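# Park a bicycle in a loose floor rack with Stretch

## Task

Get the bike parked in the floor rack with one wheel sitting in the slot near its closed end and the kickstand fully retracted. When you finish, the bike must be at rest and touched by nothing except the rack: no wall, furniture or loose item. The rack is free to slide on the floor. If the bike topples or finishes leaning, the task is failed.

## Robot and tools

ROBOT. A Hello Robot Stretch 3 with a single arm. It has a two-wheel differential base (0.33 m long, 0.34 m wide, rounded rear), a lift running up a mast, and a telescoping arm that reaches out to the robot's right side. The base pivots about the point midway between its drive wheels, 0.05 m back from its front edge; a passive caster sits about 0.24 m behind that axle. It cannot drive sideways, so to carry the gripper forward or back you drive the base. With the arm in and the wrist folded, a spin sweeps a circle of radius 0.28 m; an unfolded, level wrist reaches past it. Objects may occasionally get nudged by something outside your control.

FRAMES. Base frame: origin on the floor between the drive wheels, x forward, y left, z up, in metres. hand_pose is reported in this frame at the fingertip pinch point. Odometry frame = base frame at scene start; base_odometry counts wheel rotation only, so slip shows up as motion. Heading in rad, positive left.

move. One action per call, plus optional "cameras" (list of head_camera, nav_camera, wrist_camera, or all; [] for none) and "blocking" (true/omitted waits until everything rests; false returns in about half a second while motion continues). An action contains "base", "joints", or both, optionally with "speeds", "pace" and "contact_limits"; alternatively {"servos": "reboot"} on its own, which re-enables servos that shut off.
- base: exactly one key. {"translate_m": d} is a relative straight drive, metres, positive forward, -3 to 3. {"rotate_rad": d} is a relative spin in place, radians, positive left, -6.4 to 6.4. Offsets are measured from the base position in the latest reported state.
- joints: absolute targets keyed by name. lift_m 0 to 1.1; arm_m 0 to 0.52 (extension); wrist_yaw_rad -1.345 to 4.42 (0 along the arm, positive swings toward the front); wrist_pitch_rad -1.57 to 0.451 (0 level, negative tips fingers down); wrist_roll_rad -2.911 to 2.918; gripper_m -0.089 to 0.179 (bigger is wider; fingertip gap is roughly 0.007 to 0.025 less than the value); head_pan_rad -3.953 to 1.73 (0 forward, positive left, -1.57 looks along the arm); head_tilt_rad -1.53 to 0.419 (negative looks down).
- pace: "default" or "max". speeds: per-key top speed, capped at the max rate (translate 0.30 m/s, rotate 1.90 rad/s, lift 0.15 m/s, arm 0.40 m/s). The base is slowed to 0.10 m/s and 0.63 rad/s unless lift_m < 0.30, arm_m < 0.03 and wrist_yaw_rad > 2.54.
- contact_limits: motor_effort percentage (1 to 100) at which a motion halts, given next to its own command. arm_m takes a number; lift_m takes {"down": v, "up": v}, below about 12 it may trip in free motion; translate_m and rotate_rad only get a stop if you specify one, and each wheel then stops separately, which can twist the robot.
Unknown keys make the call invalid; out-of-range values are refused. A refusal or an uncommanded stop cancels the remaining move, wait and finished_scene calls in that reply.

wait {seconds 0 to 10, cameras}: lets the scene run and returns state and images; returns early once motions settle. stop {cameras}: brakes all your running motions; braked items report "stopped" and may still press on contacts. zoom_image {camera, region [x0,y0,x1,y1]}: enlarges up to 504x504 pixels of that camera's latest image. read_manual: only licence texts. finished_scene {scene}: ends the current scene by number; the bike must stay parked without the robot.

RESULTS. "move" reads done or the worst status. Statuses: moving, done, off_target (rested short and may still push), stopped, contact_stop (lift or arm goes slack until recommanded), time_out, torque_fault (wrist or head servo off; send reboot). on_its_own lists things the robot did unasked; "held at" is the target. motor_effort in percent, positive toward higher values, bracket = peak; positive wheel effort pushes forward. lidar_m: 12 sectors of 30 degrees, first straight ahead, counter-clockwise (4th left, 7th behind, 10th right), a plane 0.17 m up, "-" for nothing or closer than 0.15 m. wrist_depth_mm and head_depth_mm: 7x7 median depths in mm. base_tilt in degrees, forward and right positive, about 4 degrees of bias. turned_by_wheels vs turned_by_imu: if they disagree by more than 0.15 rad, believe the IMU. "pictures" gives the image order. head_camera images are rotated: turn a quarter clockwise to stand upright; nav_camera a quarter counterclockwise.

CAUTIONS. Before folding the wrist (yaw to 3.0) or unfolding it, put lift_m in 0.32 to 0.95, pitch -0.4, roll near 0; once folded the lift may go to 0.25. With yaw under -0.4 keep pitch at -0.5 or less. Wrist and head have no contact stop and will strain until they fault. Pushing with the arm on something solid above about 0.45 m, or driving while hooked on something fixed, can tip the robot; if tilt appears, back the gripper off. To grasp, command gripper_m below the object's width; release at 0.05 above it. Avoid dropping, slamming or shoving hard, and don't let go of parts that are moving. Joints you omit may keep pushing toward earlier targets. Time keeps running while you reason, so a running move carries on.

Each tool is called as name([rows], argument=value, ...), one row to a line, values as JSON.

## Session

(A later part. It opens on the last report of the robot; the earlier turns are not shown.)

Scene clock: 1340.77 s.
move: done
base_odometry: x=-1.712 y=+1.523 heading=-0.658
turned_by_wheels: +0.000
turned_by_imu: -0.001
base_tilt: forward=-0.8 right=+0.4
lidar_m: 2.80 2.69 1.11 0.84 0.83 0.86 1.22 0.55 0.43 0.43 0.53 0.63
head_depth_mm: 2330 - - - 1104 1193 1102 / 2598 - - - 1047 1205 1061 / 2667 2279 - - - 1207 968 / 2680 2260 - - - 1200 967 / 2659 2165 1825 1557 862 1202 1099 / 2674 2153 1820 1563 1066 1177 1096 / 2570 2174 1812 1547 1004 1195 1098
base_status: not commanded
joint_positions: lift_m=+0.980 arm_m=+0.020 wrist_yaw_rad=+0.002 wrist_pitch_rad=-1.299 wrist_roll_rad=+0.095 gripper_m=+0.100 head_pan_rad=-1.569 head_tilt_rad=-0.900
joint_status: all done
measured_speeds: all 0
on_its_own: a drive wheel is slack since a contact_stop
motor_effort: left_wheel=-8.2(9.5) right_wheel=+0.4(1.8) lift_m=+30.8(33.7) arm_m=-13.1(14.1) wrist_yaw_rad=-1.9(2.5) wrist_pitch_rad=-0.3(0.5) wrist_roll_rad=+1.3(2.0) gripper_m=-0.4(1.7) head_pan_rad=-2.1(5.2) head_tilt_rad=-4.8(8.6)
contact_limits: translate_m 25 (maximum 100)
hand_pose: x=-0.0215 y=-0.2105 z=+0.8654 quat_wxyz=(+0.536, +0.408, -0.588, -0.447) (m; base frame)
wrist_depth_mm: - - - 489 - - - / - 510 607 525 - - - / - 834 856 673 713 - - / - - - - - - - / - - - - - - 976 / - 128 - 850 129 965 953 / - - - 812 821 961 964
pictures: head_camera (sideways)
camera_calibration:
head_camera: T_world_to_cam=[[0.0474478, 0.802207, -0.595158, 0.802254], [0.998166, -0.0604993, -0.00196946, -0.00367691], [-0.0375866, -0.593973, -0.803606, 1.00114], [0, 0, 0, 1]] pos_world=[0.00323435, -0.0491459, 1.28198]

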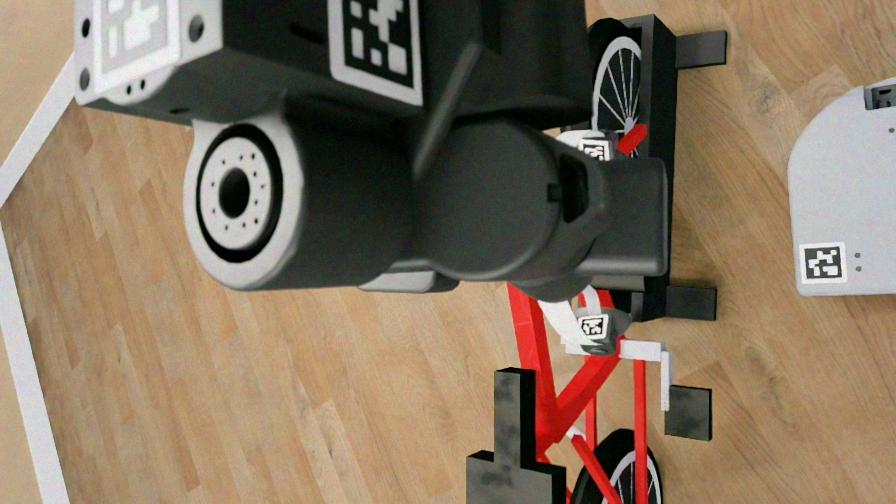

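move(base={"translate_m": 0.972}, cameras=["head_camera"])

move(base={"rotate_rad": -1.640}, joints={"arm_m": 0.02, "head_tilt_rad": -0.9, "head_pan_rad": -1.3}, cameras=["head_camera", "nav_camera"])

Scene clock: 1375.97 s.
move: done
base_odometry: x=-0.943 y=+0.929 heading=-0.658
turned_by_wheels: +0.000
turned_by_imu: +0.002
base_tilt: forward=-0.8 right=+0.4
lidar_m: 1.91 1.87 1.67 1.29 1.27 1.33 1.89 0.64 0.58 2.57 2.51 2.53
head_depth_mm: 2978 - - - 1218 1230 1108 / 2766 - - - 1309 1219 1057 / 2724 2306 - - - 1223 964 / 2600 2298 - - - 1220 963 / 2495 2165 1806 1568 1297 1219 1095 / 2438 2159 1801 1565 1371 1225 1097 / 2281 2166 1797 1551 1373 1217 1090
base_status: done
joint_positions: lift_m=+0.980 arm_m=+0.020 wrist_yaw_rad=+0.002 wrist_pitch_rad=-1.299 wrist_roll_rad=+0.095 gripper_m=+0.100 head_pan_rad=-1.570 head_tilt_rad=-0.900
joint_status: not commanded
measured_speeds: all 0
motor_effort: left_wheel=-3.5(6.3) right_wheel=+12.2(16.1) lift_m=+24.1(27.8) arm_m=-10.7(12.9) wrist_yaw_rad=-1.8(2.3) wrist_pitch_rad=-0.3(0.5) wrist_roll_rad=+2.0(2.0) gripper_m=+0.6(2.4) head_pan_rad=-1.9(3.7) head_tilt_rad=-5.0(7.2)
hand_pose: x=-0.0215 y=-0.2105 z=+0.8654 quat_wxyz=(+0.536, +0.408, -0.588, -0.447) (m; base frame)
wrist_depth_mm: - - - - - - - / - - - - - - 722 / - - - - - - - / - - - - - - - / - - - - - - 992 / - 128 - 840 129 957 968 / - - - 850 833 992 962
pictures: head_camera (sideways)
camera_calibration:
head_camera: T_world_to_cam=[[0.0484274, 0.802337, -0.594903, 0.801931], [0.998092, -0.0617096, -0.00197828, -0.00371888], [-0.0382985, -0.593672, -0.803795, 1.00139], [0, 0, 0, 1]] pos_world=[0.00322821, -0.0491486, 1.28198]

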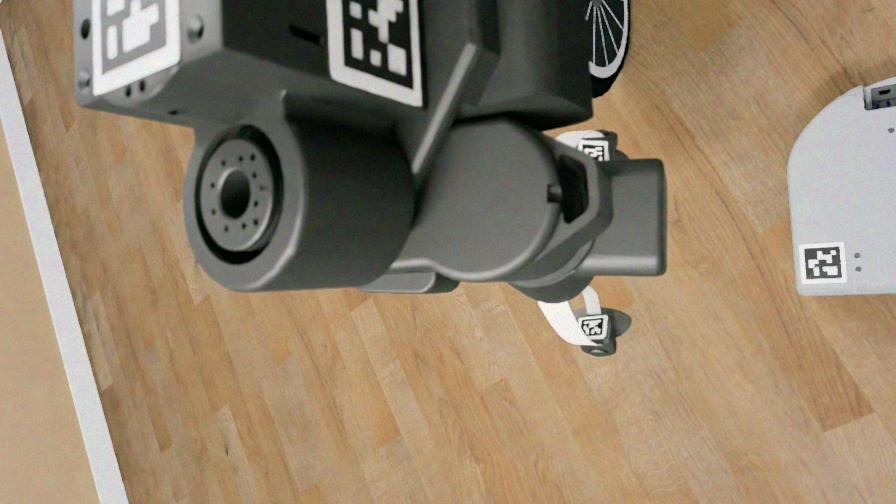

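Scene clock: 1379.67 s.
move: done
base_odometry: x=-0.943 y=+0.929 heading=-2.298
turned_by_wheels: -1.639
turned_by_imu: -1.659
base_tilt: forward=-0.8 right=+0.5
lidar_m: 2.61 2.51 2.59 1.96 1.88 1.79 1.31 1.26 1.30 1.76 0.68 0.57
head_depth_mm: 1855 1995 - - - 1224 1104 / 2208 2174 1845 - - 1187 1104 / 2543 2139 1816 1562 1321 1208 966 / 2663 2171 1809 1560 1324 1227 962 / 2597 2080 1716 1551 1363 1221 1101 / 2569 2087 1455 1467 1362 1220 1099 / 2492 2098 1079 1203 1175 1217 1094
base_status: done
joint_positions: lift_m=+0.980 arm_m=+0.020 wrist_yaw_rad=+0.002 wrist_pitch_rad=-1.299 wrist_roll_rad=+0.095 gripper_m=+0.100 head_pan_rad=-1.297 head_tilt_rad=-0.900
joint_status: all done
measured_speeds: all 0
motor_effort: left_wheel=+12.5(15.8) right_wheel=-7.2(14.7) lift_m=+24.4(25.5) arm_m=-11.6(13.0) wrist_yaw_rad=-1.5(2.3) wrist_pitch_rad=-0.4(0.5) wrist_roll_rad=+1.4(2.1) gripper_m=-0.8(2.1) head_pan_rad=-2.2(5.2) head_tilt_rad=-4.6(6.8)
hand_pose: x=-0.0215 y=-0.2105 z=+0.8654 quat_wxyz=(+0.536, +0.408, -0.588, -0.447) (m; base frame)
wrist_depth_mm: - 865 - - - - - / - - - - - - - / - 917 - - - - - / - - - - - - - / - - - - - - 968 / - 128 - 858 128 978 980 / - - - 829 840 970 958
pictures: head_camera (sideways), nav_camera (sideways)
camera_calibration:
head_camera: T_world_to_cam=[[-0.169413, 0.785742, -0.594902, 0.803244], [0.977842, 0.209337, -0.00197378, -0.00355894], [0.122984, -0.582054, -0.803796, 1.00042], [0, 0, 0, 1]] pos_world=[0.0165238, -0.0480967, 1.28198]
nav_camera: T_world_to_cam=[[0.204584, -0.740269, 0.640427, -0.789995], [-0.962245, -0.272092, -0.00712259, 0.0653867], [0.179528, -0.61479, -0.767986, 0.960605], [0, 0, 0, 1]] pos_world=[0.052083, 0.0235531, 1.24413]

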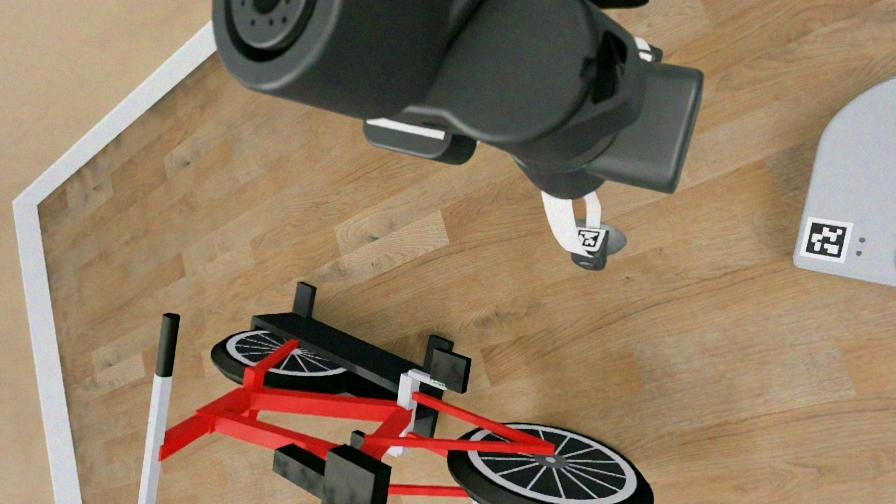

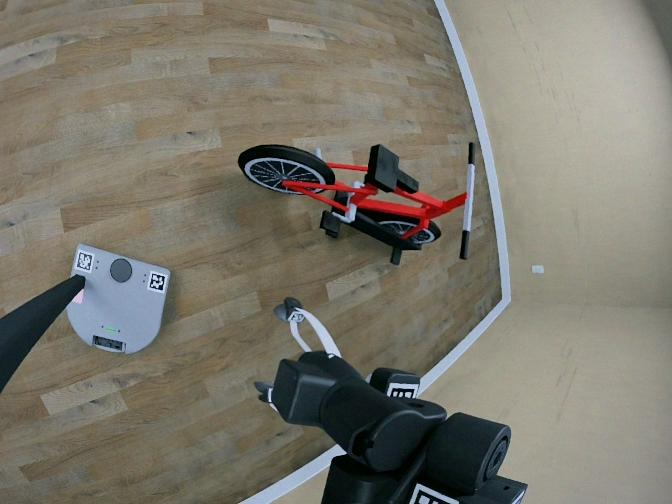

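move(joints={"head_pan_rad": -0.9}, cameras=["head_camera"])

Scene clock: 1385.93 s.
move: done
base_odometry: x=-0.943 y=+0.929 heading=-2.298
turned_by_wheels: +0.000
turned_by_imu: -0.001
base_tilt: forward=-0.8 right=+0.5
lidar_m: 2.62 2.51 2.59 1.95 1.89 1.79 1.31 1.26 1.30 1.76 0.68 0.57
head_depth_mm: 2524 2171 1815 1562 1395 - 1103 / 2521 2143 1752 1564 1375 1224 1102 / 2585 1331 1508 1525 1369 1228 977 / 2605 2164 1185 1500 1372 1215 1083 / 2564 2145 1721 1217 1326 1222 1098 / 2555 2135 1803 1557 1320 1218 1101 / 2570 2129 1811 1549 1362 1223 1097
base_status: not commanded
joint_positions: lift_m=+0.980 arm_m=+0.020 wrist_yaw_rad=+0.002 wrist_pitch_rad=-1.299 wrist_roll_rad=+0.095 gripper_m=+0.100 head_pan_rad=-0.893 head_tilt_rad=-0.900
joint_status: all done
measured_speeds: all 0
motor_effort: left_wheel=+12.0(12.7) right_wheel=-7.7(8.1) lift_m=+26.0(26.0) arm_m=-11.2(11.3) wrist_yaw_rad=-1.9(2.1) wrist_pitch_rad=-0.2(0.4) wrist_roll_rad=+1.3(1.8) gripper_m=-0.5(1.3) head_pan_rad=+1.7(6.0) head_tilt_rad=-5.0(5.7)
hand_pose: x=-0.0215 y=-0.2105 z=+0.8654 quat_wxyz=(+0.536, +0.408, -0.588, -0.447) (m; base frame)
wrist_depth_mm: - 880 - - - - - / - - - - - - - / - 931 - - - - - / - - - - - - - / - - - - - - 986 / - 128 - 847 128 970 955 / - - - 829 808 939 949
pictures: head_camera (sideways)
camera_calibration:
head_camera: T_world_to_cam=[[-0.465156, 0.655528, -0.594906, 0.805011], [0.816394, 0.577491, -0.00199826, -0.00256556], [0.342243, -0.486607, -0.803793, 0.999112], [0, 0, 0, 1]] pos_world=[0.0346109, -0.0400506, 1.28198]

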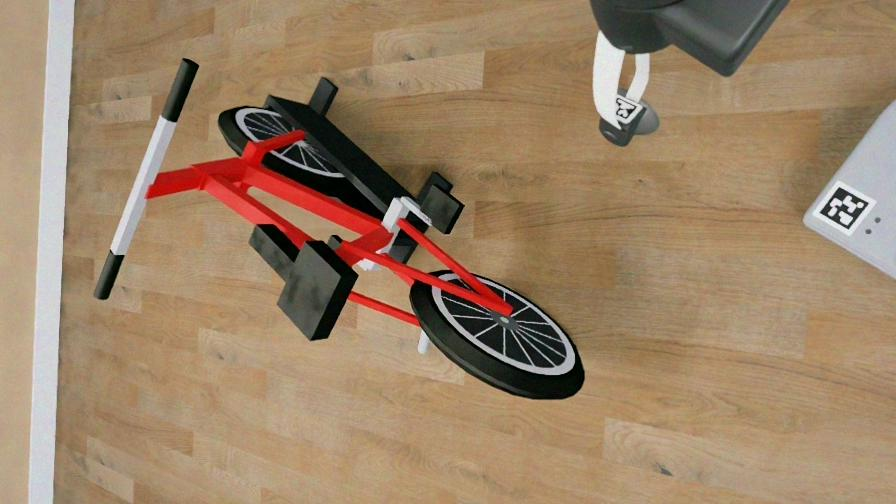

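move(base={"rotate_rad": -0.12}, cameras=[])

move(base={"translate_m": 0.48}, joints={"head_tilt_rad": -1.1, "head_pan_rad": -1.57}, cameras=["head_camera", "nav_camera"])

move(base={"rotate_rad": 0.118}, cameras=["head_camera", "nav_camera"])

Scene clock: 1405.90 s.
move: done
base_odometry: x=-0.943 y=+0.929 heading=-2.417
turned_by_wheels: -0.120
turned_by_imu: -0.122
base_tilt: forward=-0.8 right=+0.6
lidar_m: 2.72 2.51 2.54 2.03 1.87 1.89 1.34 1.26 1.27 1.59 0.78 0.57
head_depth_mm: 2619 2180 1826 1573 1395 - 1111 / 2598 2183 1824 1558 1373 1226 1098 / 2599 2074 1741 1558 1374 1221 978 / 2574 1335 1499 1508 1367 1228 1083 / 2561 2146 1128 1416 1372 1219 1105 / 2558 2155 1739 1206 1238 1219 1096 / 2540 2153 1803 1555 1346 1218 1096
base_status: done
joint_positions: lift_m=+0.980 arm_m=+0.020 wrist_yaw_rad=+0.002 wrist_pitch_rad=-1.299 wrist_roll_rad=+0.095 gripper_m=+0.100 head_pan_rad=-0.900 head_tilt_rad=-0.900
joint_status: not commanded
measured_speeds: all 0
motor_effort: left_wheel=+11.1(15.5) right_wheel=-6.9(11.8) lift_m=+25.3(26.4) arm_m=-8.9(10.1) wrist_yaw_rad=-1.8(2.2) wrist_pitch_rad=-0.3(0.5) wrist_roll_rad=+1.6(1.9) gripper_m=+0.1(1.2) head_pan_rad=-3.0(3.4) head_tilt_rad=-4.4(5.4)
hand_pose: x=-0.0215 y=-0.2105 z=+0.8654 quat_wxyz=(+0.536, +0.408, -0.588, -0.447) (m; base frame)
wrist_depth_mm: 852 - - - - - - / - - - - - - - / - - - - - - - / - - - - - - - / - - - - - - 968 / - 128 - 848 128 982 984 / - - - 820 819 965 946
pictures: none
No camera images: "cameras" was empty.

Scene clock: 1411.80 s.
move: done
base_odometry: x=-1.302 y=+0.611 heading=-2.417
turned_by_wheels: +0.000
turned_by_imu: +0.002
base_tilt: forward=-0.8 right=+0.5
lidar_m: 2.31 2.13 2.15 2.34 2.16 2.18 1.78 1.64 1.65 0.24 0.24 2.63
head_depth_mm: - - - 1384 1284 1196 1105 / - - - 1377 1285 1168 1084 / - - - 1347 1275 1037 971 / - - - - 1273 1031 968 / 1827 1639 1253 1002 1247 1169 1100 / 1795 1187 891 1359 1267 1179 1096 / 1791 1663 1495 1372 1260 1179 1095
base_status: done
joint_positions: lift_m=+0.980 arm_m=+0.020 wrist_yaw_rad=+0.002 wrist_pitch_rad=-1.299 wrist_roll_rad=+0.095 gripper_m=+0.100 head_pan_rad=-1.570 head_tilt_rad=-1.101
joint_status: all done
measured_speeds: all 0
motor_effort: left_wheel=+5.2(11.6) right_wheel=+3.5(6.5) lift_m=+26.0(27.3) arm_m=-7.7(9.6) wrist_yaw_rad=-2.0(2.2) wrist_pitch_rad=-0.4(0.4) wrist_roll_rad=+1.8(2.0) gripper_m=-1.0(2.1) head_pan_rad=+2.6(6.9) head_tilt_rad=+0.3(8.6)
hand_pose: x=-0.0215 y=-0.2105 z=+0.8654 quat_wxyz=(+0.536, +0.408, -0.588, -0.447) (m; base frame)
wrist_depth_mm: - - - - - - - / - - - - - - - / - - - - - - - / - - - - - - - / - - - - - - 967 / - 128 - 835 129 963 965 / - - - 828 834 956 940
pictures: head_camera (sideways), nav_camera (sideways)
camera_calibration:
head_camera: T_world_to_cam=[[0.0483473, 0.904774, -0.42314, 0.578106], [0.998092, -0.0600486, -0.0143578, 0.0123986], [-0.0383995, -0.421638, -0.905951, 1.13421], [0, 0, 0, 1]] pos_world=[0.00322845, -0.044082, 1.27234]
nav_camera: T_world_to_cam=[[-0.0022103, -0.880209, 0.474581, -0.572679], [-0.999971, -0.00149129, -0.00742315, 0.0660284], [0.00724166, -0.474584, -0.88018, 1.10753], [0, 0, 0, 1]] pos_world=[0.0567404, 0.0216351, 1.24709]

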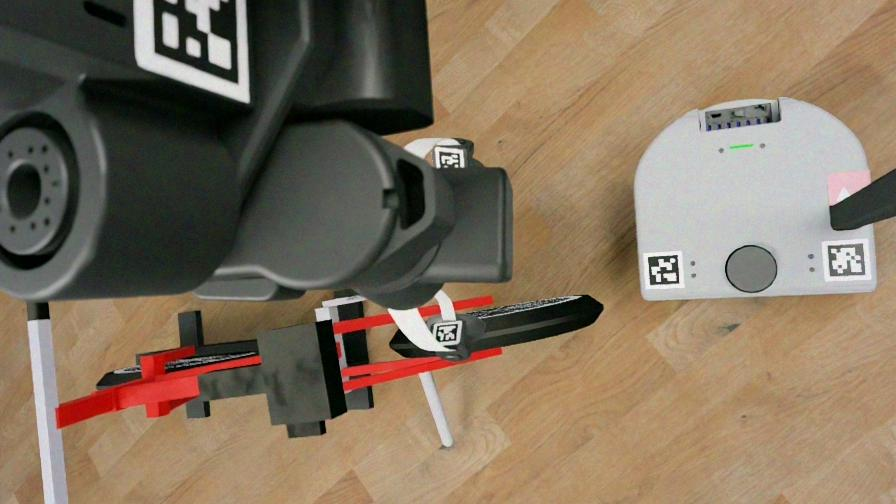

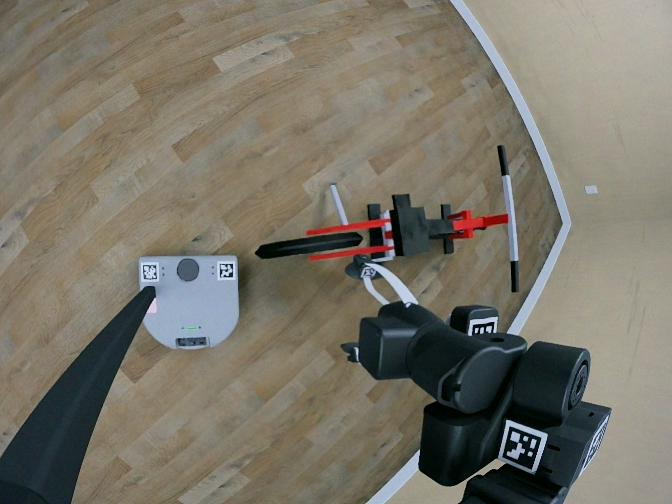

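Scene clock: 1412.87 s.
move: done
base_odometry: x=-1.302 y=+0.611 heading=-2.300
turned_by_wheels: +0.118
turned_by_imu: +0.119
base_tilt: forward=-0.8 right=+0.4
lidar_m: 2.22 2.13 2.21 2.26 2.18 2.23 1.71 1.64 1.70 0.24 2.61 2.69
head_depth_mm: - - - 1380 1291 1192 1111 / - - - 1388 1279 1164 1085 / - - - 402 1279 1042 975 / - - - - 1258 1031 972 / 1814 1180 897 967 1247 1171 1095 / 1833 1662 1481 1373 1276 1179 1096 / 1836 1653 1508 1368 1271 1177 1099
base_status: done
joint_positions: lift_m=+0.980 arm_m=+0.020 wrist_yaw_rad=+0.002 wrist_pitch_rad=-1.299 wrist_roll_rad=+0.095 gripper_m=+0.100 head_pan_rad=-1.570 head_tilt_rad=-1.100
joint_status: not commanded
measured_speeds: all 0
motor_effort: left_wheel=-6.8(8.3) right_wheel=+12.0(13.5) lift_m=+26.1(26.8) arm_m=-6.7(7.9) wrist_yaw_rad=-1.9(2.1) wrist_pitch_rad=-0.3(0.5) wrist_roll_rad=+1.6(1.8) gripper_m=+0.7(1.6) head_pan_rad=+3.0(4.3) head_tilt_rad=+0.3(1.4)
hand_pose: x=-0.0215 y=-0.2105 z=+0.8654 quat_wxyz=(+0.536, +0.408, -0.588, -0.447) (m; base frame)
wrist_depth_mm: - - - - - - - / - - - - - - - / - - - - - - - / - - - - - - - / - - - - - - 966 / - 128 - 844 129 960 965 / - - - 812 819 972 955
pictures: head_camera (sideways), nav_camera (sideways)
camera_calibration:
head_camera: T_world_to_cam=[[0.0482328, 0.904553, -0.423625, 0.578805], [0.998098, -0.0599515, -0.0143718, 0.0124143], [-0.038397, -0.422126, -0.905724, 1.13387], [0, 0, 0, 1]] pos_world=[0.00322903, -0.0441815, 1.27234]
nav_camera: T_world_to_cam=[[-0.00221265, -0.879932, 0.475094, -0.573322], [-0.999971, -0.0014936, -0.00742349, 0.0660289], [0.00724177, -0.475097, -0.879904, 1.10719], [0, 0, 0, 1]] pos_world=[0.0567404, 0.0216367, 1.24709]

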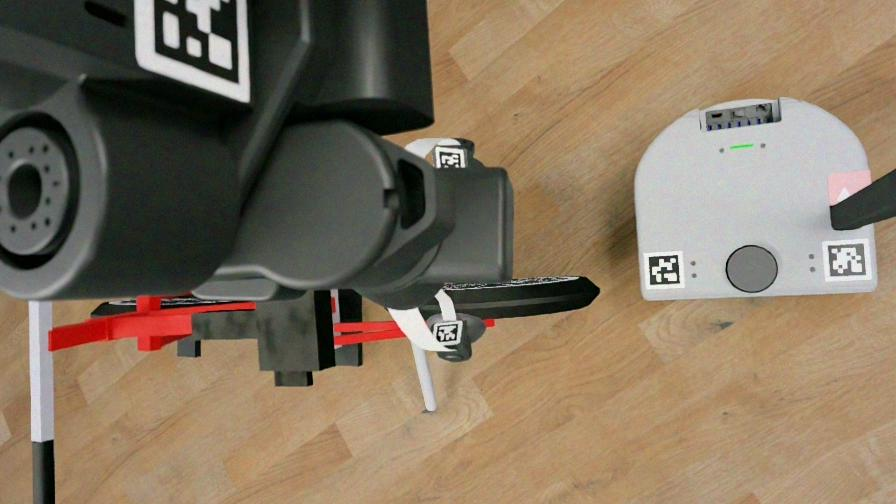

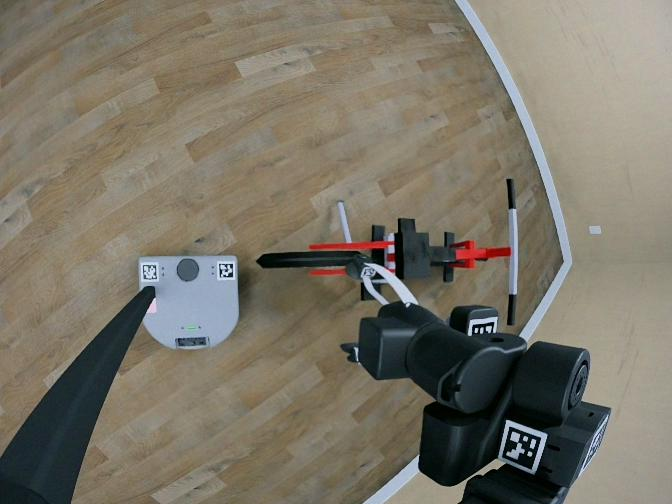

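move(base={"rotate_rad": -0.3}, cameras=[])

move(base={"translate_m": 0.215}, cameras=["head_camera"])

move(base={"rotate_rad": 0.28}, speeds={"rotate_rad": 0.2}, contact_limits={"rotate_rad": 28}, cameras=["head_camera"])

Scene clock: 1430.70 s.
move: done
base_odometry: x=-1.302 y=+0.611 heading=-2.599
turned_by_wheels: -0.299
turned_by_imu: -0.304
base_tilt: forward=-0.8 right=+0.5
lidar_m: 2.55 2.14 2.13 2.40 2.17 2.16 1.94 1.64 1.64 1.85 0.24 2.60
head_depth_mm: - - - 1381 1293 1185 1105 / - - - 1371 1283 1168 1083 / - - - 402 1274 1039 975 / - - - - 1281 1031 972 / 1863 1669 1523 1335 1246 1173 1103 / 1831 1662 1440 1084 1249 1176 1098 / 1818 1244 865 1373 1273 1176 1090
base_status: done
joint_positions: lift_m=+0.980 arm_m=+0.020 wrist_yaw_rad=+0.002 wrist_pitch_rad=-1.299 wrist_roll_rad=+0.095 gripper_m=+0.100 head_pan_rad=-1.570 head_tilt_rad=-1.100
joint_status: not commanded
measured_speeds: all 0
motor_effort: left_wheel=+11.0(12.9) right_wheel=-9.2(13.2) lift_m=+26.7(27.6) arm_m=-5.6(7.0) wrist_yaw_rad=-1.6(2.2) wrist_pitch_rad=-0.2(0.5) wrist_roll_rad=+1.3(2.0) gripper_m=+0.0(1.9) head_pan_rad=+2.0(4.0) head_tilt_rad=+0.6(1.5)
hand_pose: x=-0.0215 y=-0.2105 z=+0.8654 quat_wxyz=(+0.536, +0.408, -0.588, -0.447) (m; base frame)
wrist_depth_mm: - - - - - - - / - - - - - - - / - - 962 - - - - / - - - - - - - / - - - - - - 962 / - 127 - 861 129 977 955 / - - - 834 830 976 936
pictures: none
No camera images: "cameras" was empty.

Scene clock: 1433.97 s.
move: done
base_odometry: x=-1.486 y=+0.500 heading=-2.599
turned_by_wheels: +0.000
turned_by_imu: +0.001
base_tilt: forward=-0.8 right=+0.5
lidar_m: 2.37 1.99 1.99 2.24 2.33 2.33 2.11 1.78 0.24 0.29 2.46 2.44
head_depth_mm: - - - 1386 1283 1189 1100 / - - - 1374 1281 1167 1082 / - - - 402 1256 1036 976 / - - - - 1251 1037 971 / 1816 1624 896 1332 1277 1163 1096 / 1805 1586 1482 1375 1272 1178 1095 / 1861 1666 1500 1382 1273 1174 1094
base_status: done
joint_positions: lift_m=+0.980 arm_m=+0.020 wrist_yaw_rad=+0.002 wrist_pitch_rad=-1.299 wrist_roll_rad=+0.095 gripper_m=+0.100 head_pan_rad=-1.570 head_tilt_rad=-1.100
joint_status: not commanded
measured_speeds: all 0
motor_effort: left_wheel=+6.4(13.1) right_wheel=+3.9(6.4) lift_m=+26.9(27.4) arm_m=-4.9(6.6) wrist_yaw_rad=-1.7(2.3) wrist_pitch_rad=-0.2(0.5) wrist_roll_rad=+1.5(1.9) gripper_m=-0.4(1.8) head_pan_rad=+2.8(4.0) head_tilt_rad=-0.2(2.1)
hand_pose: x=-0.0215 y=-0.2105 z=+0.8654 quat_wxyz=(+0.536, +0.408, -0.588, -0.447) (m; base frame)
wrist_depth_mm: - - - 831 - - - / - - - - - - - / - - - - - - - / - - - - - - - / - - - - - - 967 / - 128 - 867 129 967 986 / - - - 836 813 957 947
pictures: head_camera (sideways)
camera_calibration:
head_camera: T_world_to_cam=[[0.048219, 0.90442, -0.423909, 0.579161], [0.998099, -0.0599428, -0.0143574, 0.0123962], [-0.0383954, -0.422411, -0.905591, 1.13369], [0, 0, 0, 1]] pos_world=[0.00322911, -0.0441813, 1.27234]

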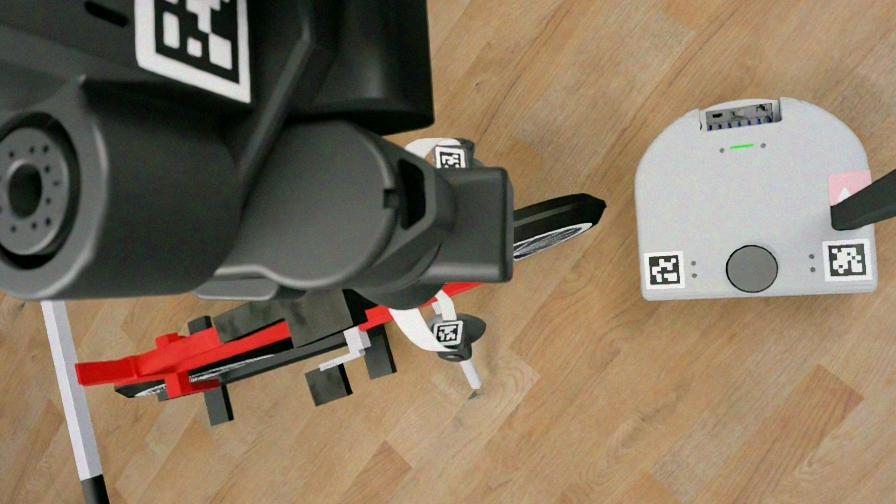

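Scene clock: 1435.90 s.
move: done
base_odometry: x=-1.486 y=+0.500 heading=-2.319
turned_by_wheels: +0.280
turned_by_imu: +0.282
base_tilt: forward=-0.8 right=+0.6
lidar_m: 2.08 1.99 2.04 2.43 2.33 2.40 1.87 0.25 0.25 0.52 2.44 2.51
head_depth_mm: - - - 1388 1280 1197 1110 / - - - 1383 1291 1166 1082 / - - - 402 1122 1036 972 / - - - - 1282 1036 968 / 1830 1669 1517 1335 1271 1174 1098 / 1860 1659 1514 1381 1266 1184 1101 / 1850 1660 1504 1381 1273 1172 1096
base_status: done
joint_positions: lift_m=+0.980 arm_m=+0.020 wrist_yaw_rad=+0.002 wrist_pitch_rad=-1.299 wrist_roll_rad=+0.095 gripper_m=+0.100 head_pan_rad=-1.570 head_tilt_rad=-1.100
joint_status: not commanded
measured_speeds: all 0
motor_effort: left_wheel=-9.5(11.3) right_wheel=+9.6(15.7) lift_m=+27.3(28.2) arm_m=-5.1(6.4) wrist_yaw_rad=-1.8(2.1) wrist_pitch_rad=-0.3(0.5) wrist_roll_rad=+1.4(1.8) gripper_m=-0.3(1.8) head_pan_rad=+3.3(3.3) head_tilt_rad=+0.0(1.7)
contact_limits: rotate_rad 28 (maximum 100)
hand_pose: x=-0.0215 y=-0.2105 z=+0.8654 quat_wxyz=(+0.536, +0.408, -0.588, -0.447) (m; base frame)
wrist_depth_mm: - - - - - - - / - - - - - - - / - - - - - - - / - - - - - - - / - - - - 842 - 990 / - 128 - 829 128 979 971 / - - - 851 830 950 948
pictures: head_camera (sideways)
camera_calibration:
head_camera: T_world_to_cam=[[0.048219, 0.90442, -0.423909, 0.579161], [0.998099, -0.0599428, -0.0143574, 0.0123962], [-0.0383954, -0.422411, -0.905591, 1.13369], [0, 0, 0, 1]] pos_world=[0.00322911, -0.0441813, 1.27234]

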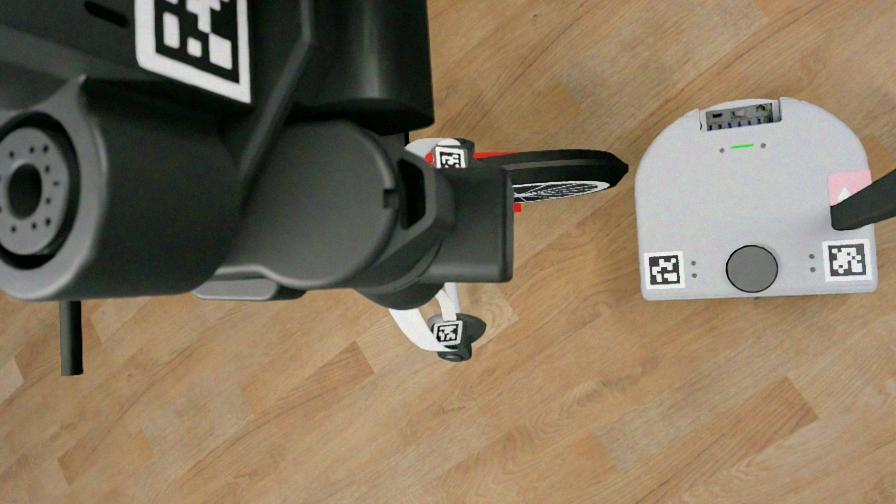

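move(joints={"arm_m": 0.35, "gripper_m": -0.06, "head_pan_rad": -1.57, "head_tilt_rad": -0.9}, cameras=["head_camera", "wrist_camera"])

Scene clock: 1449.47 s.
move: done
base_odometry: x=-1.486 y=+0.500 heading=-2.319
turned_by_wheels: +0.000
turned_by_imu: -0.001
base_tilt: forward=-0.8 right=+0.5
lidar_m: 2.08 1.99 2.04 2.44 2.33 2.39 1.87 0.25 0.24 0.52 2.45 2.51
head_depth_mm: - 2140 1834 1557 1376 1228 1107 / 2203 2166 1818 1566 1351 1225 1059 / 2381 2183 1753 910 1052 1055 964 / 381 579 1696 1450 1355 1227 959 / 2502 2107 1812 1559 1365 1223 1103 / 2398 2165 1803 1553 1371 1222 1100 / 2291 2174 1807 1556 1363 1219 1099
base_status: not commanded
joint_positions: lift_m=+0.980 arm_m=+0.350 wrist_yaw_rad=+0.002 wrist_pitch_rad=-1.299 wrist_roll_rad=+0.095 gripper_m=-0.059 head_pan_rad=-1.570 head_tilt_rad=-0.897
joint_status: all done
measured_speeds: all 0
motor_effort: left_wheel=-9.5(10.5) right_wheel=+10.8(11.0) lift_m=+27.6(28.6) arm_m=+11.7(14.7) wrist_yaw_rad=-1.9(2.2) wrist_pitch_rad=-0.3(0.4) wrist_roll_rad=+1.5(1.9) gripper_m=-17.8(100.0) head_pan_rad=+1.8(4.9) head_tilt_rad=-3.7(4.0)
contact_limits: rotate_rad 28 (maximum 100)
hand_pose: x=-0.0215 y=-0.5405 z=+0.8654 quat_wxyz=(+0.536, +0.408, -0.588, -0.447) (m; base frame)
wrist_depth_mm: - - - - - - - / - - - - - - - / - - - - - - - / - - - - 487 - - / - - - 903 465 - 972 / - - - 127 971 959 940 / - - - 964 - 954 945
pictures: head_camera (sideways), wrist_camera
camera_calibration:
head_camera: T_world_to_cam=[[0.0483394, 0.80064, -0.597193, 0.804848], [0.9981, -0.061585, -0.00177461, -0.00397397], [-0.038199, -0.595973, -0.802096, 0.999198], [0, 0, 0, 1]] pos_world=[0.00322882, -0.0491435, 1.28209]
wrist_camera: T_world_to_cam=[[-0.993984, 0.0958469, -0.0530006, 0.0835747], [0.100818, 0.989782, -0.100837, 0.661551], [0.0427941, -0.105574, -0.99349, 0.966418], [0, 0, 0, 1]] pos_world=[-0.0249816, -0.560772, 1.03127]

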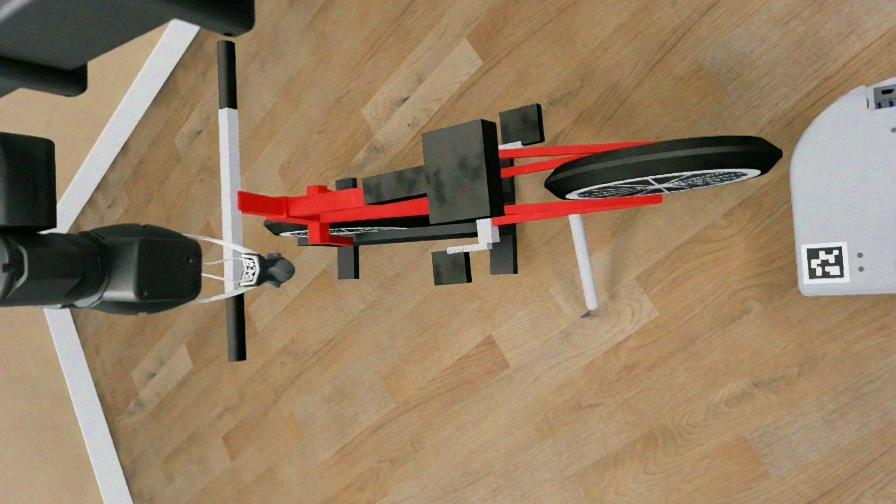

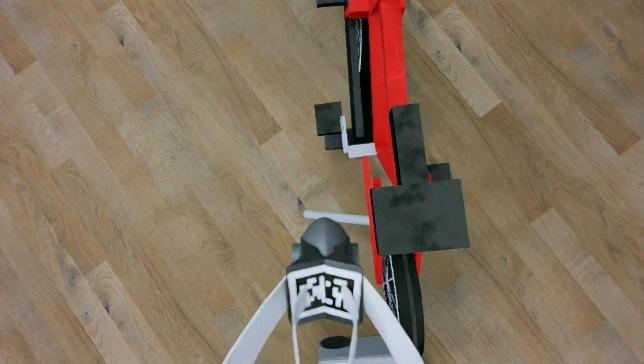

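move(base={"translate_m": 0.04}, joints={"arm_m": 0.385, "wrist_pitch_rad": -1.1, "wrist_roll_rad": 0}, cameras=[])

move(joints={"lift_m": 0.5}, contact_limits={"lift_m": {"down": 20}}, cameras=["head_camera", "wrist_camera"])

Scene clock: 1469.70 s.
move: done
base_odometry: x=-1.513 y=+0.471 heading=-2.320
turned_by_wheels: +0.000
turned_by_imu: -0.001
base_tilt: forward=-0.8 right=+0.5
lidar_m: 2.05 1.95 2.01 2.45 2.36 2.41 1.91 0.27 0.27 0.53 2.43 2.49
head_depth_mm: - 2159 1821 1579 1376 1229 1110 / 2233 2155 1819 1456 1336 1193 1063 / 2414 2169 1247 950 1165 1190 964 / 440 2009 1810 1529 1364 1223 964 / 2426 2142 1811 1561 1362 1216 1095 / 2424 2142 1810 1549 1376 1219 1097 / 2278 2161 1811 1554 1364 1222 1101
base_status: done
joint_positions: lift_m=+0.980 arm_m=+0.385 wrist_yaw_rad=+0.002 wrist_pitch_rad=-1.111 wrist_roll_rad=+0.006 gripper_m=-0.059 head_pan_rad=-1.570 head_tilt_rad=-0.900
joint_status: all done
measured_speeds: all 0
motor_effort: left_wheel=-1.2(5.9) right_wheel=+7.8(13.2) lift_m=+27.5(29.2) arm_m=+12.4(14.3) wrist_yaw_rad=-1.5(2.2) wrist_pitch_rad=+1.8(4.5) wrist_roll_rad=-1.7(4.1) gripper_m=-19.3(20.0) head_pan_rad=+1.8(3.1) head_tilt_rad=-5.5(6.9)
hand_pose: x=-0.0214 y=-0.6221 z=+0.8784 quat_wxyz=(+0.600, +0.372, -0.602, -0.374) (m; base frame)
wrist_depth_mm: - - - - - - - / - - - - 639 - - / - - - - 785 - - / - - - - 892 - - / - - - 821 874 - - / - - - 126 579 969 955 / 924 988 918 934 451 910 936
pictures: none
No camera images: "cameras" was empty.

Scene clock: 1474.90 s.
move: done
base_odometry: x=-1.513 y=+0.471 heading=-2.320
turned_by_wheels: +0.000
turned_by_imu: -0.001
base_tilt: forward=-0.8 right=+0.5
lidar_m: 2.04 1.95 2.01 2.45 2.36 2.41 1.91 0.27 0.27 0.53 2.43 2.49
head_depth_mm: 1998 2120 1833 1576 1373 1227 1103 / 2230 2163 1816 1452 1324 1187 484 / 2420 2151 1225 745 614 1161 955 / 2621 2152 1808 772 1377 1232 968 / 2495 2149 1808 1551 1368 1224 1095 / 2395 2145 1800 1563 1370 1220 1103 / 2275 2153 1803 1552 1368 1217 1099
base_status: not commanded
joint_positions: lift_m=+0.500 arm_m=+0.385 wrist_yaw_rad=+0.002 wrist_pitch_rad=-1.110 wrist_roll_rad=+0.006 gripper_m=-0.059 head_pan_rad=-1.570 head_tilt_rad=-0.900
joint_status: all done
measured_speeds: all 0
motor_effort: left_wheel=-1.4(2.1) right_wheel=+8.2(9.0) lift_m=+24.5(27.2) arm_m=+9.2(12.6) wrist_yaw_rad=-1.6(2.4) wrist_pitch_rad=+1.8(2.1) wrist_roll_rad=-2.2(2.6) gripper_m=-18.0(20.7) head_pan_rad=+1.4(2.8) head_tilt_rad=-4.8(7.6)
contact_limits: lift_m down 20 (down: maximum 72; up: maximum 65)
hand_pose: x=-0.0214 y=-0.6222 z=+0.3984 quat_wxyz=(+0.600, +0.372, -0.602, -0.374) (m; base frame)
wrist_depth_mm: 666 686 670 671 575 302 657 / 644 642 630 640 502 313 630 / 615 608 608 598 390 338 596 / 588 592 586 572 366 346 571 / 570 561 557 559 558 547 190 / 541 532 533 126 529 529 344 / 525 525 504 503 511 330 323
pictures: head_camera (sideways), wrist_camera
camera_calibration:
head_camera: T_world_to_cam=[[0.0483419, 0.802263, -0.595011, 0.802066], [0.9981, -0.0615816, -0.0019405, -0.00376161], [-0.0381985, -0.593786, -0.803715, 1.00129], [0, 0, 0, 1]] pos_world=[0.00322881, -0.0491481, 1.28198]
wrist_camera: T_world_to_cam=[[-0.999504, 0.0048083, -0.0311265, 0.00132663], [0.0135457, 0.957834, -0.287003, 0.747871], [0.028434, -0.287282, -0.957424, 0.366162], [0, 0, 0, 1]] pos_world=[-0.0192159, -0.611151, 0.565255]

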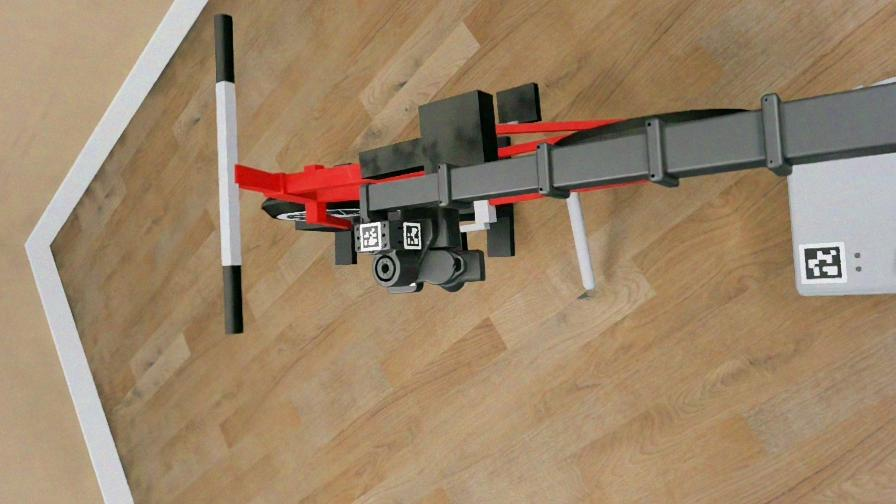

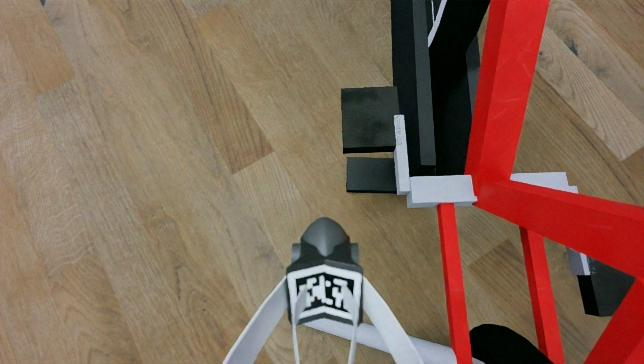

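move(base={"translate_m": 0.045}, cameras=[])

move(joints={"lift_m": 0.38}, speeds={"lift_m": 0.06}, contact_limits={"lift_m": {"down": 16}}, cameras=["head_camera", "wrist_camera"])

zoom_image(camera="head_camera", region=[340, 60, 680, 330])

Scene clock: 1519.73 s.
move: done
base_odometry: x=-1.544 y=+0.438 heading=-2.320
turned_by_wheels: +0.000
turned_by_imu: -0.001
base_tilt: forward=-0.9 right=+0.5
lidar_m: 2.01 1.91 1.97 2.48 2.38 2.44 1.95 0.31 0.33 0.92 2.40 2.47
head_depth_mm: 2023 2111 1840 1567 1383 1228 1107 / 2259 2178 1819 916 1206 917 484 / 2501 2170 1243 747 613 1170 953 / 2572 2180 1817 776 1363 1218 962 / 2486 2163 1801 1555 1372 1221 1103 / 2403 2163 1818 1551 1365 1222 1098 / 2243 2152 1823 1561 1365 1221 1099
base_status: done
joint_positions: lift_m=+0.500 arm_m=+0.385 wrist_yaw_rad=+0.002 wrist_pitch_rad=-1.110 wrist_roll_rad=+0.006 gripper_m=-0.059 head_pan_rad=-1.570 head_tilt_rad=-0.900
joint_status: not commanded
measured_speeds: all 0
motor_effort: left_wheel=-3.3(5.7) right_wheel=+11.4(13.8) lift_m=+23.6(24.6) arm_m=+8.7(9.5) wrist_yaw_rad=-1.6(2.2) wrist_pitch_rad=+1.8(2.0) wrist_roll_rad=-2.3(2.6) gripper_m=-18.5(19.8) head_pan_rad=+1.7(2.7) head_tilt_rad=-5.0(6.6)
contact_limits: lift_m down 20 (down: maximum 72; up: maximum 65)
hand_pose: x=-0.0214 y=-0.6222 z=+0.3984 quat_wxyz=(+0.600, +0.372, -0.602, -0.374) (m; base frame)
wrist_depth_mm: 674 675 676 675 667 405 649 / 643 655 641 643 622 347 615 / 627 631 603 609 394 337 613 / 589 593 580 580 565 357 558 / 569 567 559 555 555 558 274 / 535 546 540 126 530 527 351 / 517 519 502 514 506 515 505
pictures: none
No camera images: "cameras" was empty.

Scene clock: 1522.30 s.
move: done
base_odometry: x=-1.544 y=+0.438 heading=-2.320
turned_by_wheels: +0.000
turned_by_imu: +0.000
base_tilt: forward=-0.9 right=+0.5
lidar_m: 2.00 1.92 1.97 2.49 2.38 2.44 1.95 0.31 0.33 0.92 2.40 2.47
head_depth_mm: 2030 2135 1835 1567 1379 1222 1104 / 2284 2148 1819 908 1211 968 981 / 2489 2160 1316 1047 796 666 925 / 2584 2155 1807 873 1345 1223 966 / 2473 2160 1807 1560 1373 1221 1102 / 2413 2142 1807 1546 1369 1220 1097 / 2242 2145 1796 1559 1374 1220 1093
base_status: not commanded
joint_positions: lift_m=+0.380 arm_m=+0.385 wrist_yaw_rad=+0.002 wrist_pitch_rad=-1.110 wrist_roll_rad=+0.006 gripper_m=-0.059 head_pan_rad=-1.570 head_tilt_rad=-0.900
joint_status: all done
measured_speeds: all 0
motor_effort: left_wheel=-2.8(3.8) right_wheel=+11.7(12.3) lift_m=+25.0(26.1) arm_m=+8.1(8.8) wrist_yaw_rad=-1.8(2.3) wrist_pitch_rad=+1.8(1.9) wrist_roll_rad=-1.8(2.5) gripper_m=-18.6(20.3) head_pan_rad=+1.5(2.3) head_tilt_rad=-4.9(6.4)
contact_limits: lift_m down 16 (down: maximum 72; up: maximum 65)
hand_pose: x=-0.0214 y=-0.6222 z=+0.2784 quat_wxyz=(+0.600, +0.372, -0.602, -0.374) (m; base frame)
wrist_depth_mm: 536 543 533 534 294 - 235 / 506 506 510 504 278 273 233 / 492 487 480 482 482 261 245 / 464 465 464 457 457 450 445 / 449 447 445 441 438 435 438 / 433 431 427 126 421 418 419 / 412 408 405 402 406 401 400
pictures: head_camera (sideways), wrist_camera
camera_calibration:
head_camera: T_world_to_cam=[[0.0483454, 0.802311, -0.594946, 0.801985], [0.9981, -0.0615859, -0.0019455, -0.0037554], [-0.0382011, -0.593721, -0.803764, 1.00135], [0, 0, 0, 1]] pos_world=[0.00322879, -0.0491483, 1.28198]
wrist_camera: T_world_to_cam=[[-0.999504, 0.00480487, -0.0311263, -0.00241074], [0.013545, 0.957807, -0.287094, 0.713455], [0.0284335, -0.287374, -0.957396, 0.251203], [0, 0, 0, 1]] pos_world=[-0.0192159, -0.611152, 0.445255]

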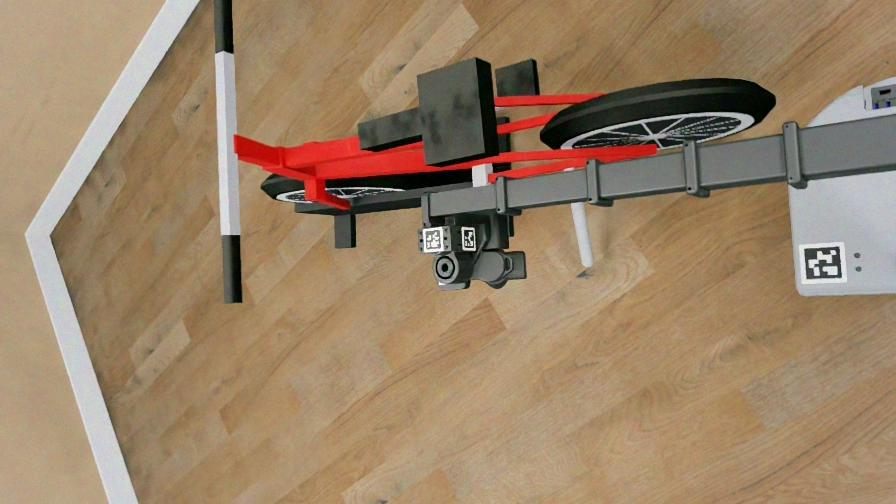

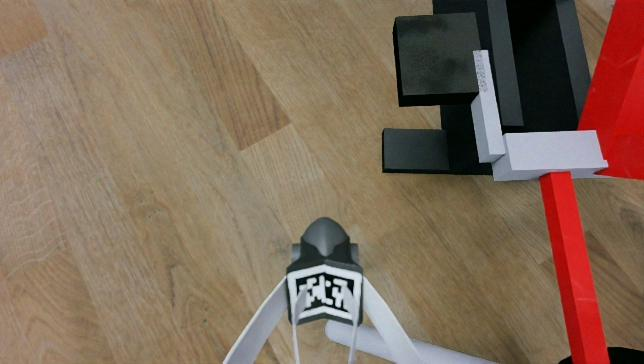

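Scaled by 1.482 from the camera's 896x504 image, which has a finer 1280x720 frame.

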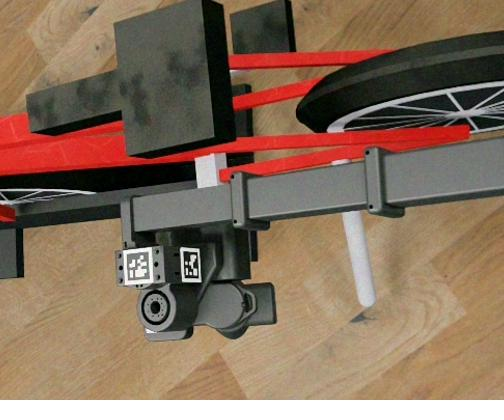

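move(joints={"lift_m": 0.26}, speeds={"lift_m": 0.06}, contact_limits={"lift_m": {"down": 16}}, cameras=["wrist_camera"])

move(joints={"lift_m": 0.155}, speeds={"lift_m": 0.05}, contact_limits={"lift_m": {"down": 16}}, cameras=["head_camera", "wrist_camera"])

zoom_image(camera="head_camera", region=[340, 60, 680, 330])

Scene clock: 1534.53 s.
move: done
base_odometry: x=-1.544 y=+0.438 heading=-2.320
turned_by_wheels: +0.000
turned_by_imu: -0.001
base_tilt: forward=-0.8 right=+0.4
lidar_m: 2.01 1.92 1.97 2.49 2.38 2.43 1.95 0.31 0.33 0.92 2.40 2.47
head_depth_mm: 2042 2124 1826 1568 1371 1229 1105 / 2261 2196 1812 909 1208 966 1057 / 2493 2177 1313 1310 1059 1080 705 / 2600 2171 1803 1530 1330 1224 961 / 2493 2163 1807 1557 1380 1217 1099 / 2401 2124 1797 1558 1369 1223 1100 / 2257 2147 1808 1545 1362 1222 1094
base_status: not commanded
joint_positions: lift_m=+0.260 arm_m=+0.385 wrist_yaw_rad=+0.002 wrist_pitch_rad=-1.110 wrist_roll_rad=+0.006 gripper_m=-0.059 head_pan_rad=-1.570 head_tilt_rad=-0.900
joint_status: all done
measured_speeds: all 0
motor_effort: left_wheel=-3.2(4.0) right_wheel=+11.8(12.6) lift_m=+24.8(32.7) arm_m=+6.0(6.8) wrist_yaw_rad=-1.8(2.2) wrist_pitch_rad=+1.8(2.0) wrist_roll_rad=-2.1(2.6) gripper_m=-18.2(20.4) head_pan_rad=+1.9(2.2) head_tilt_rad=-5.2(6.8)
contact_limits: lift_m down 16 (down: maximum 72; up: maximum 65)
hand_pose: x=-0.0214 y=-0.6223 z=+0.1585 quat_wxyz=(+0.600, +0.372, -0.602, -0.374) (m; base frame)
wrist_depth_mm: 393 397 392 392 391 382 152 / 377 372 375 375 370 359 154 / 358 359 360 352 348 344 338 / 340 339 342 339 336 336 332 / 330 326 326 324 323 319 321 / 313 312 312 126 312 308 308 / 303 302 301 300 298 295 294
pictures: wrist_camera
camera_calibration:
wrist_camera: T_world_to_cam=[[-0.999504, 0.00480055, -0.031128, -0.00614796], [0.0135449, 0.957771, -0.287214, 0.679021], [0.0284347, -0.287493, -0.957361, 0.136231], [0, 0, 0, 1]] pos_world=[-0.0192159, -0.611152, 0.325255]

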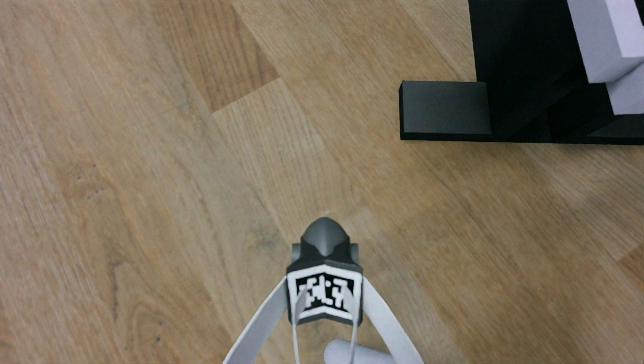

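Scene clock: 1537.17 s.
move: done
base_odometry: x=-1.544 y=+0.438 heading=-2.320
turned_by_wheels: +0.000
turned_by_imu: +0.000
base_tilt: forward=-0.8 right=+0.5
lidar_m: 2.00 1.92 1.97 2.48 2.37 2.44 1.94 0.31 0.33 0.92 2.40 2.47
head_depth_mm: 2018 2123 1835 1573 1377 1232 1104 / 2272 2153 1817 910 1208 966 1056 / 2512 2162 1313 1390 1159 1170 801 / 2590 2171 1811 1541 1297 1223 964 / 2501 2144 1809 1553 1375 1217 1103 / 2415 2157 1799 1557 1362 1211 1099 / 2258 2156 1796 1548 1366 1212 1095
base_status: not commanded
joint_positions: lift_m=+0.155 arm_m=+0.385 wrist_yaw_rad=+0.002 wrist_pitch_rad=-1.110 wrist_roll_rad=+0.006 gripper_m=-0.059 head_pan_rad=-1.570 head_tilt_rad=-0.900
joint_status: all done
measured_speeds: all 0
motor_effort: left_wheel=-3.1(4.0) right_wheel=+11.7(12.3) lift_m=+23.9(26.2) arm_m=+4.7(5.9) wrist_yaw_rad=-1.9(2.2) wrist_pitch_rad=+1.7(2.0) wrist_roll_rad=-2.1(2.6) gripper_m=-18.3(19.8) head_pan_rad=+1.3(2.1) head_tilt_rad=-5.8(6.6)
contact_limits: lift_m down 16 (down: maximum 72; up: maximum 65)
hand_pose: x=-0.0214 y=-0.6223 z=+0.0535 quat_wxyz=(+0.600, +0.372, -0.602, -0.374) (m; base frame)
wrist_depth_mm: 273 268 269 267 264 - - / 257 256 255 253 250 248 244 / 245 243 241 241 241 240 238 / 236 234 233 231 228 229 229 / 225 223 222 220 220 219 218 / 215 214 214 126 213 209 210 / 207 205 202 202 202 202 202
pictures: head_camera (sideways), wrist_camera
camera_calibration:
head_camera: T_world_to_cam=[[0.0483454, 0.802311, -0.594946, 0.801985], [0.9981, -0.0615859, -0.0019455, -0.0037554], [-0.0382011, -0.593721, -0.803764, 1.00135], [0, 0, 0, 1]] pos_world=[0.00322879, -0.0491483, 1.28198]
wrist_camera: T_world_to_cam=[[-0.999504, 0.00480055, -0.031128, -0.0094164], [0.0135449, 0.957771, -0.287214, 0.648864], [0.0284347, -0.287493, -0.957361, 0.0357084], [0, 0, 0, 1]] pos_world=[-0.0192159, -0.611152, 0.220255]

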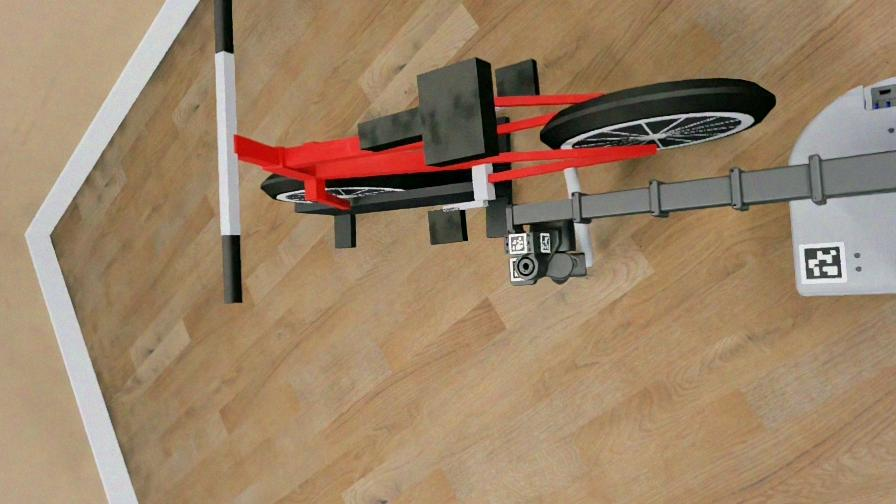

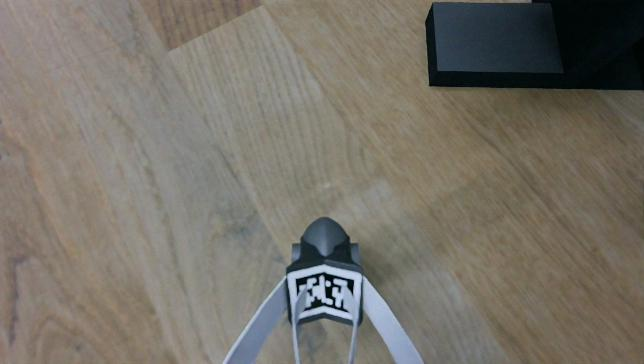

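Scaled by 1.482 from the camera's 896x504 image, which has a finer 1280x720 frame.

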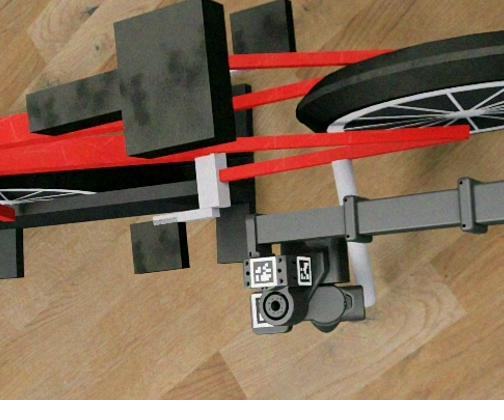

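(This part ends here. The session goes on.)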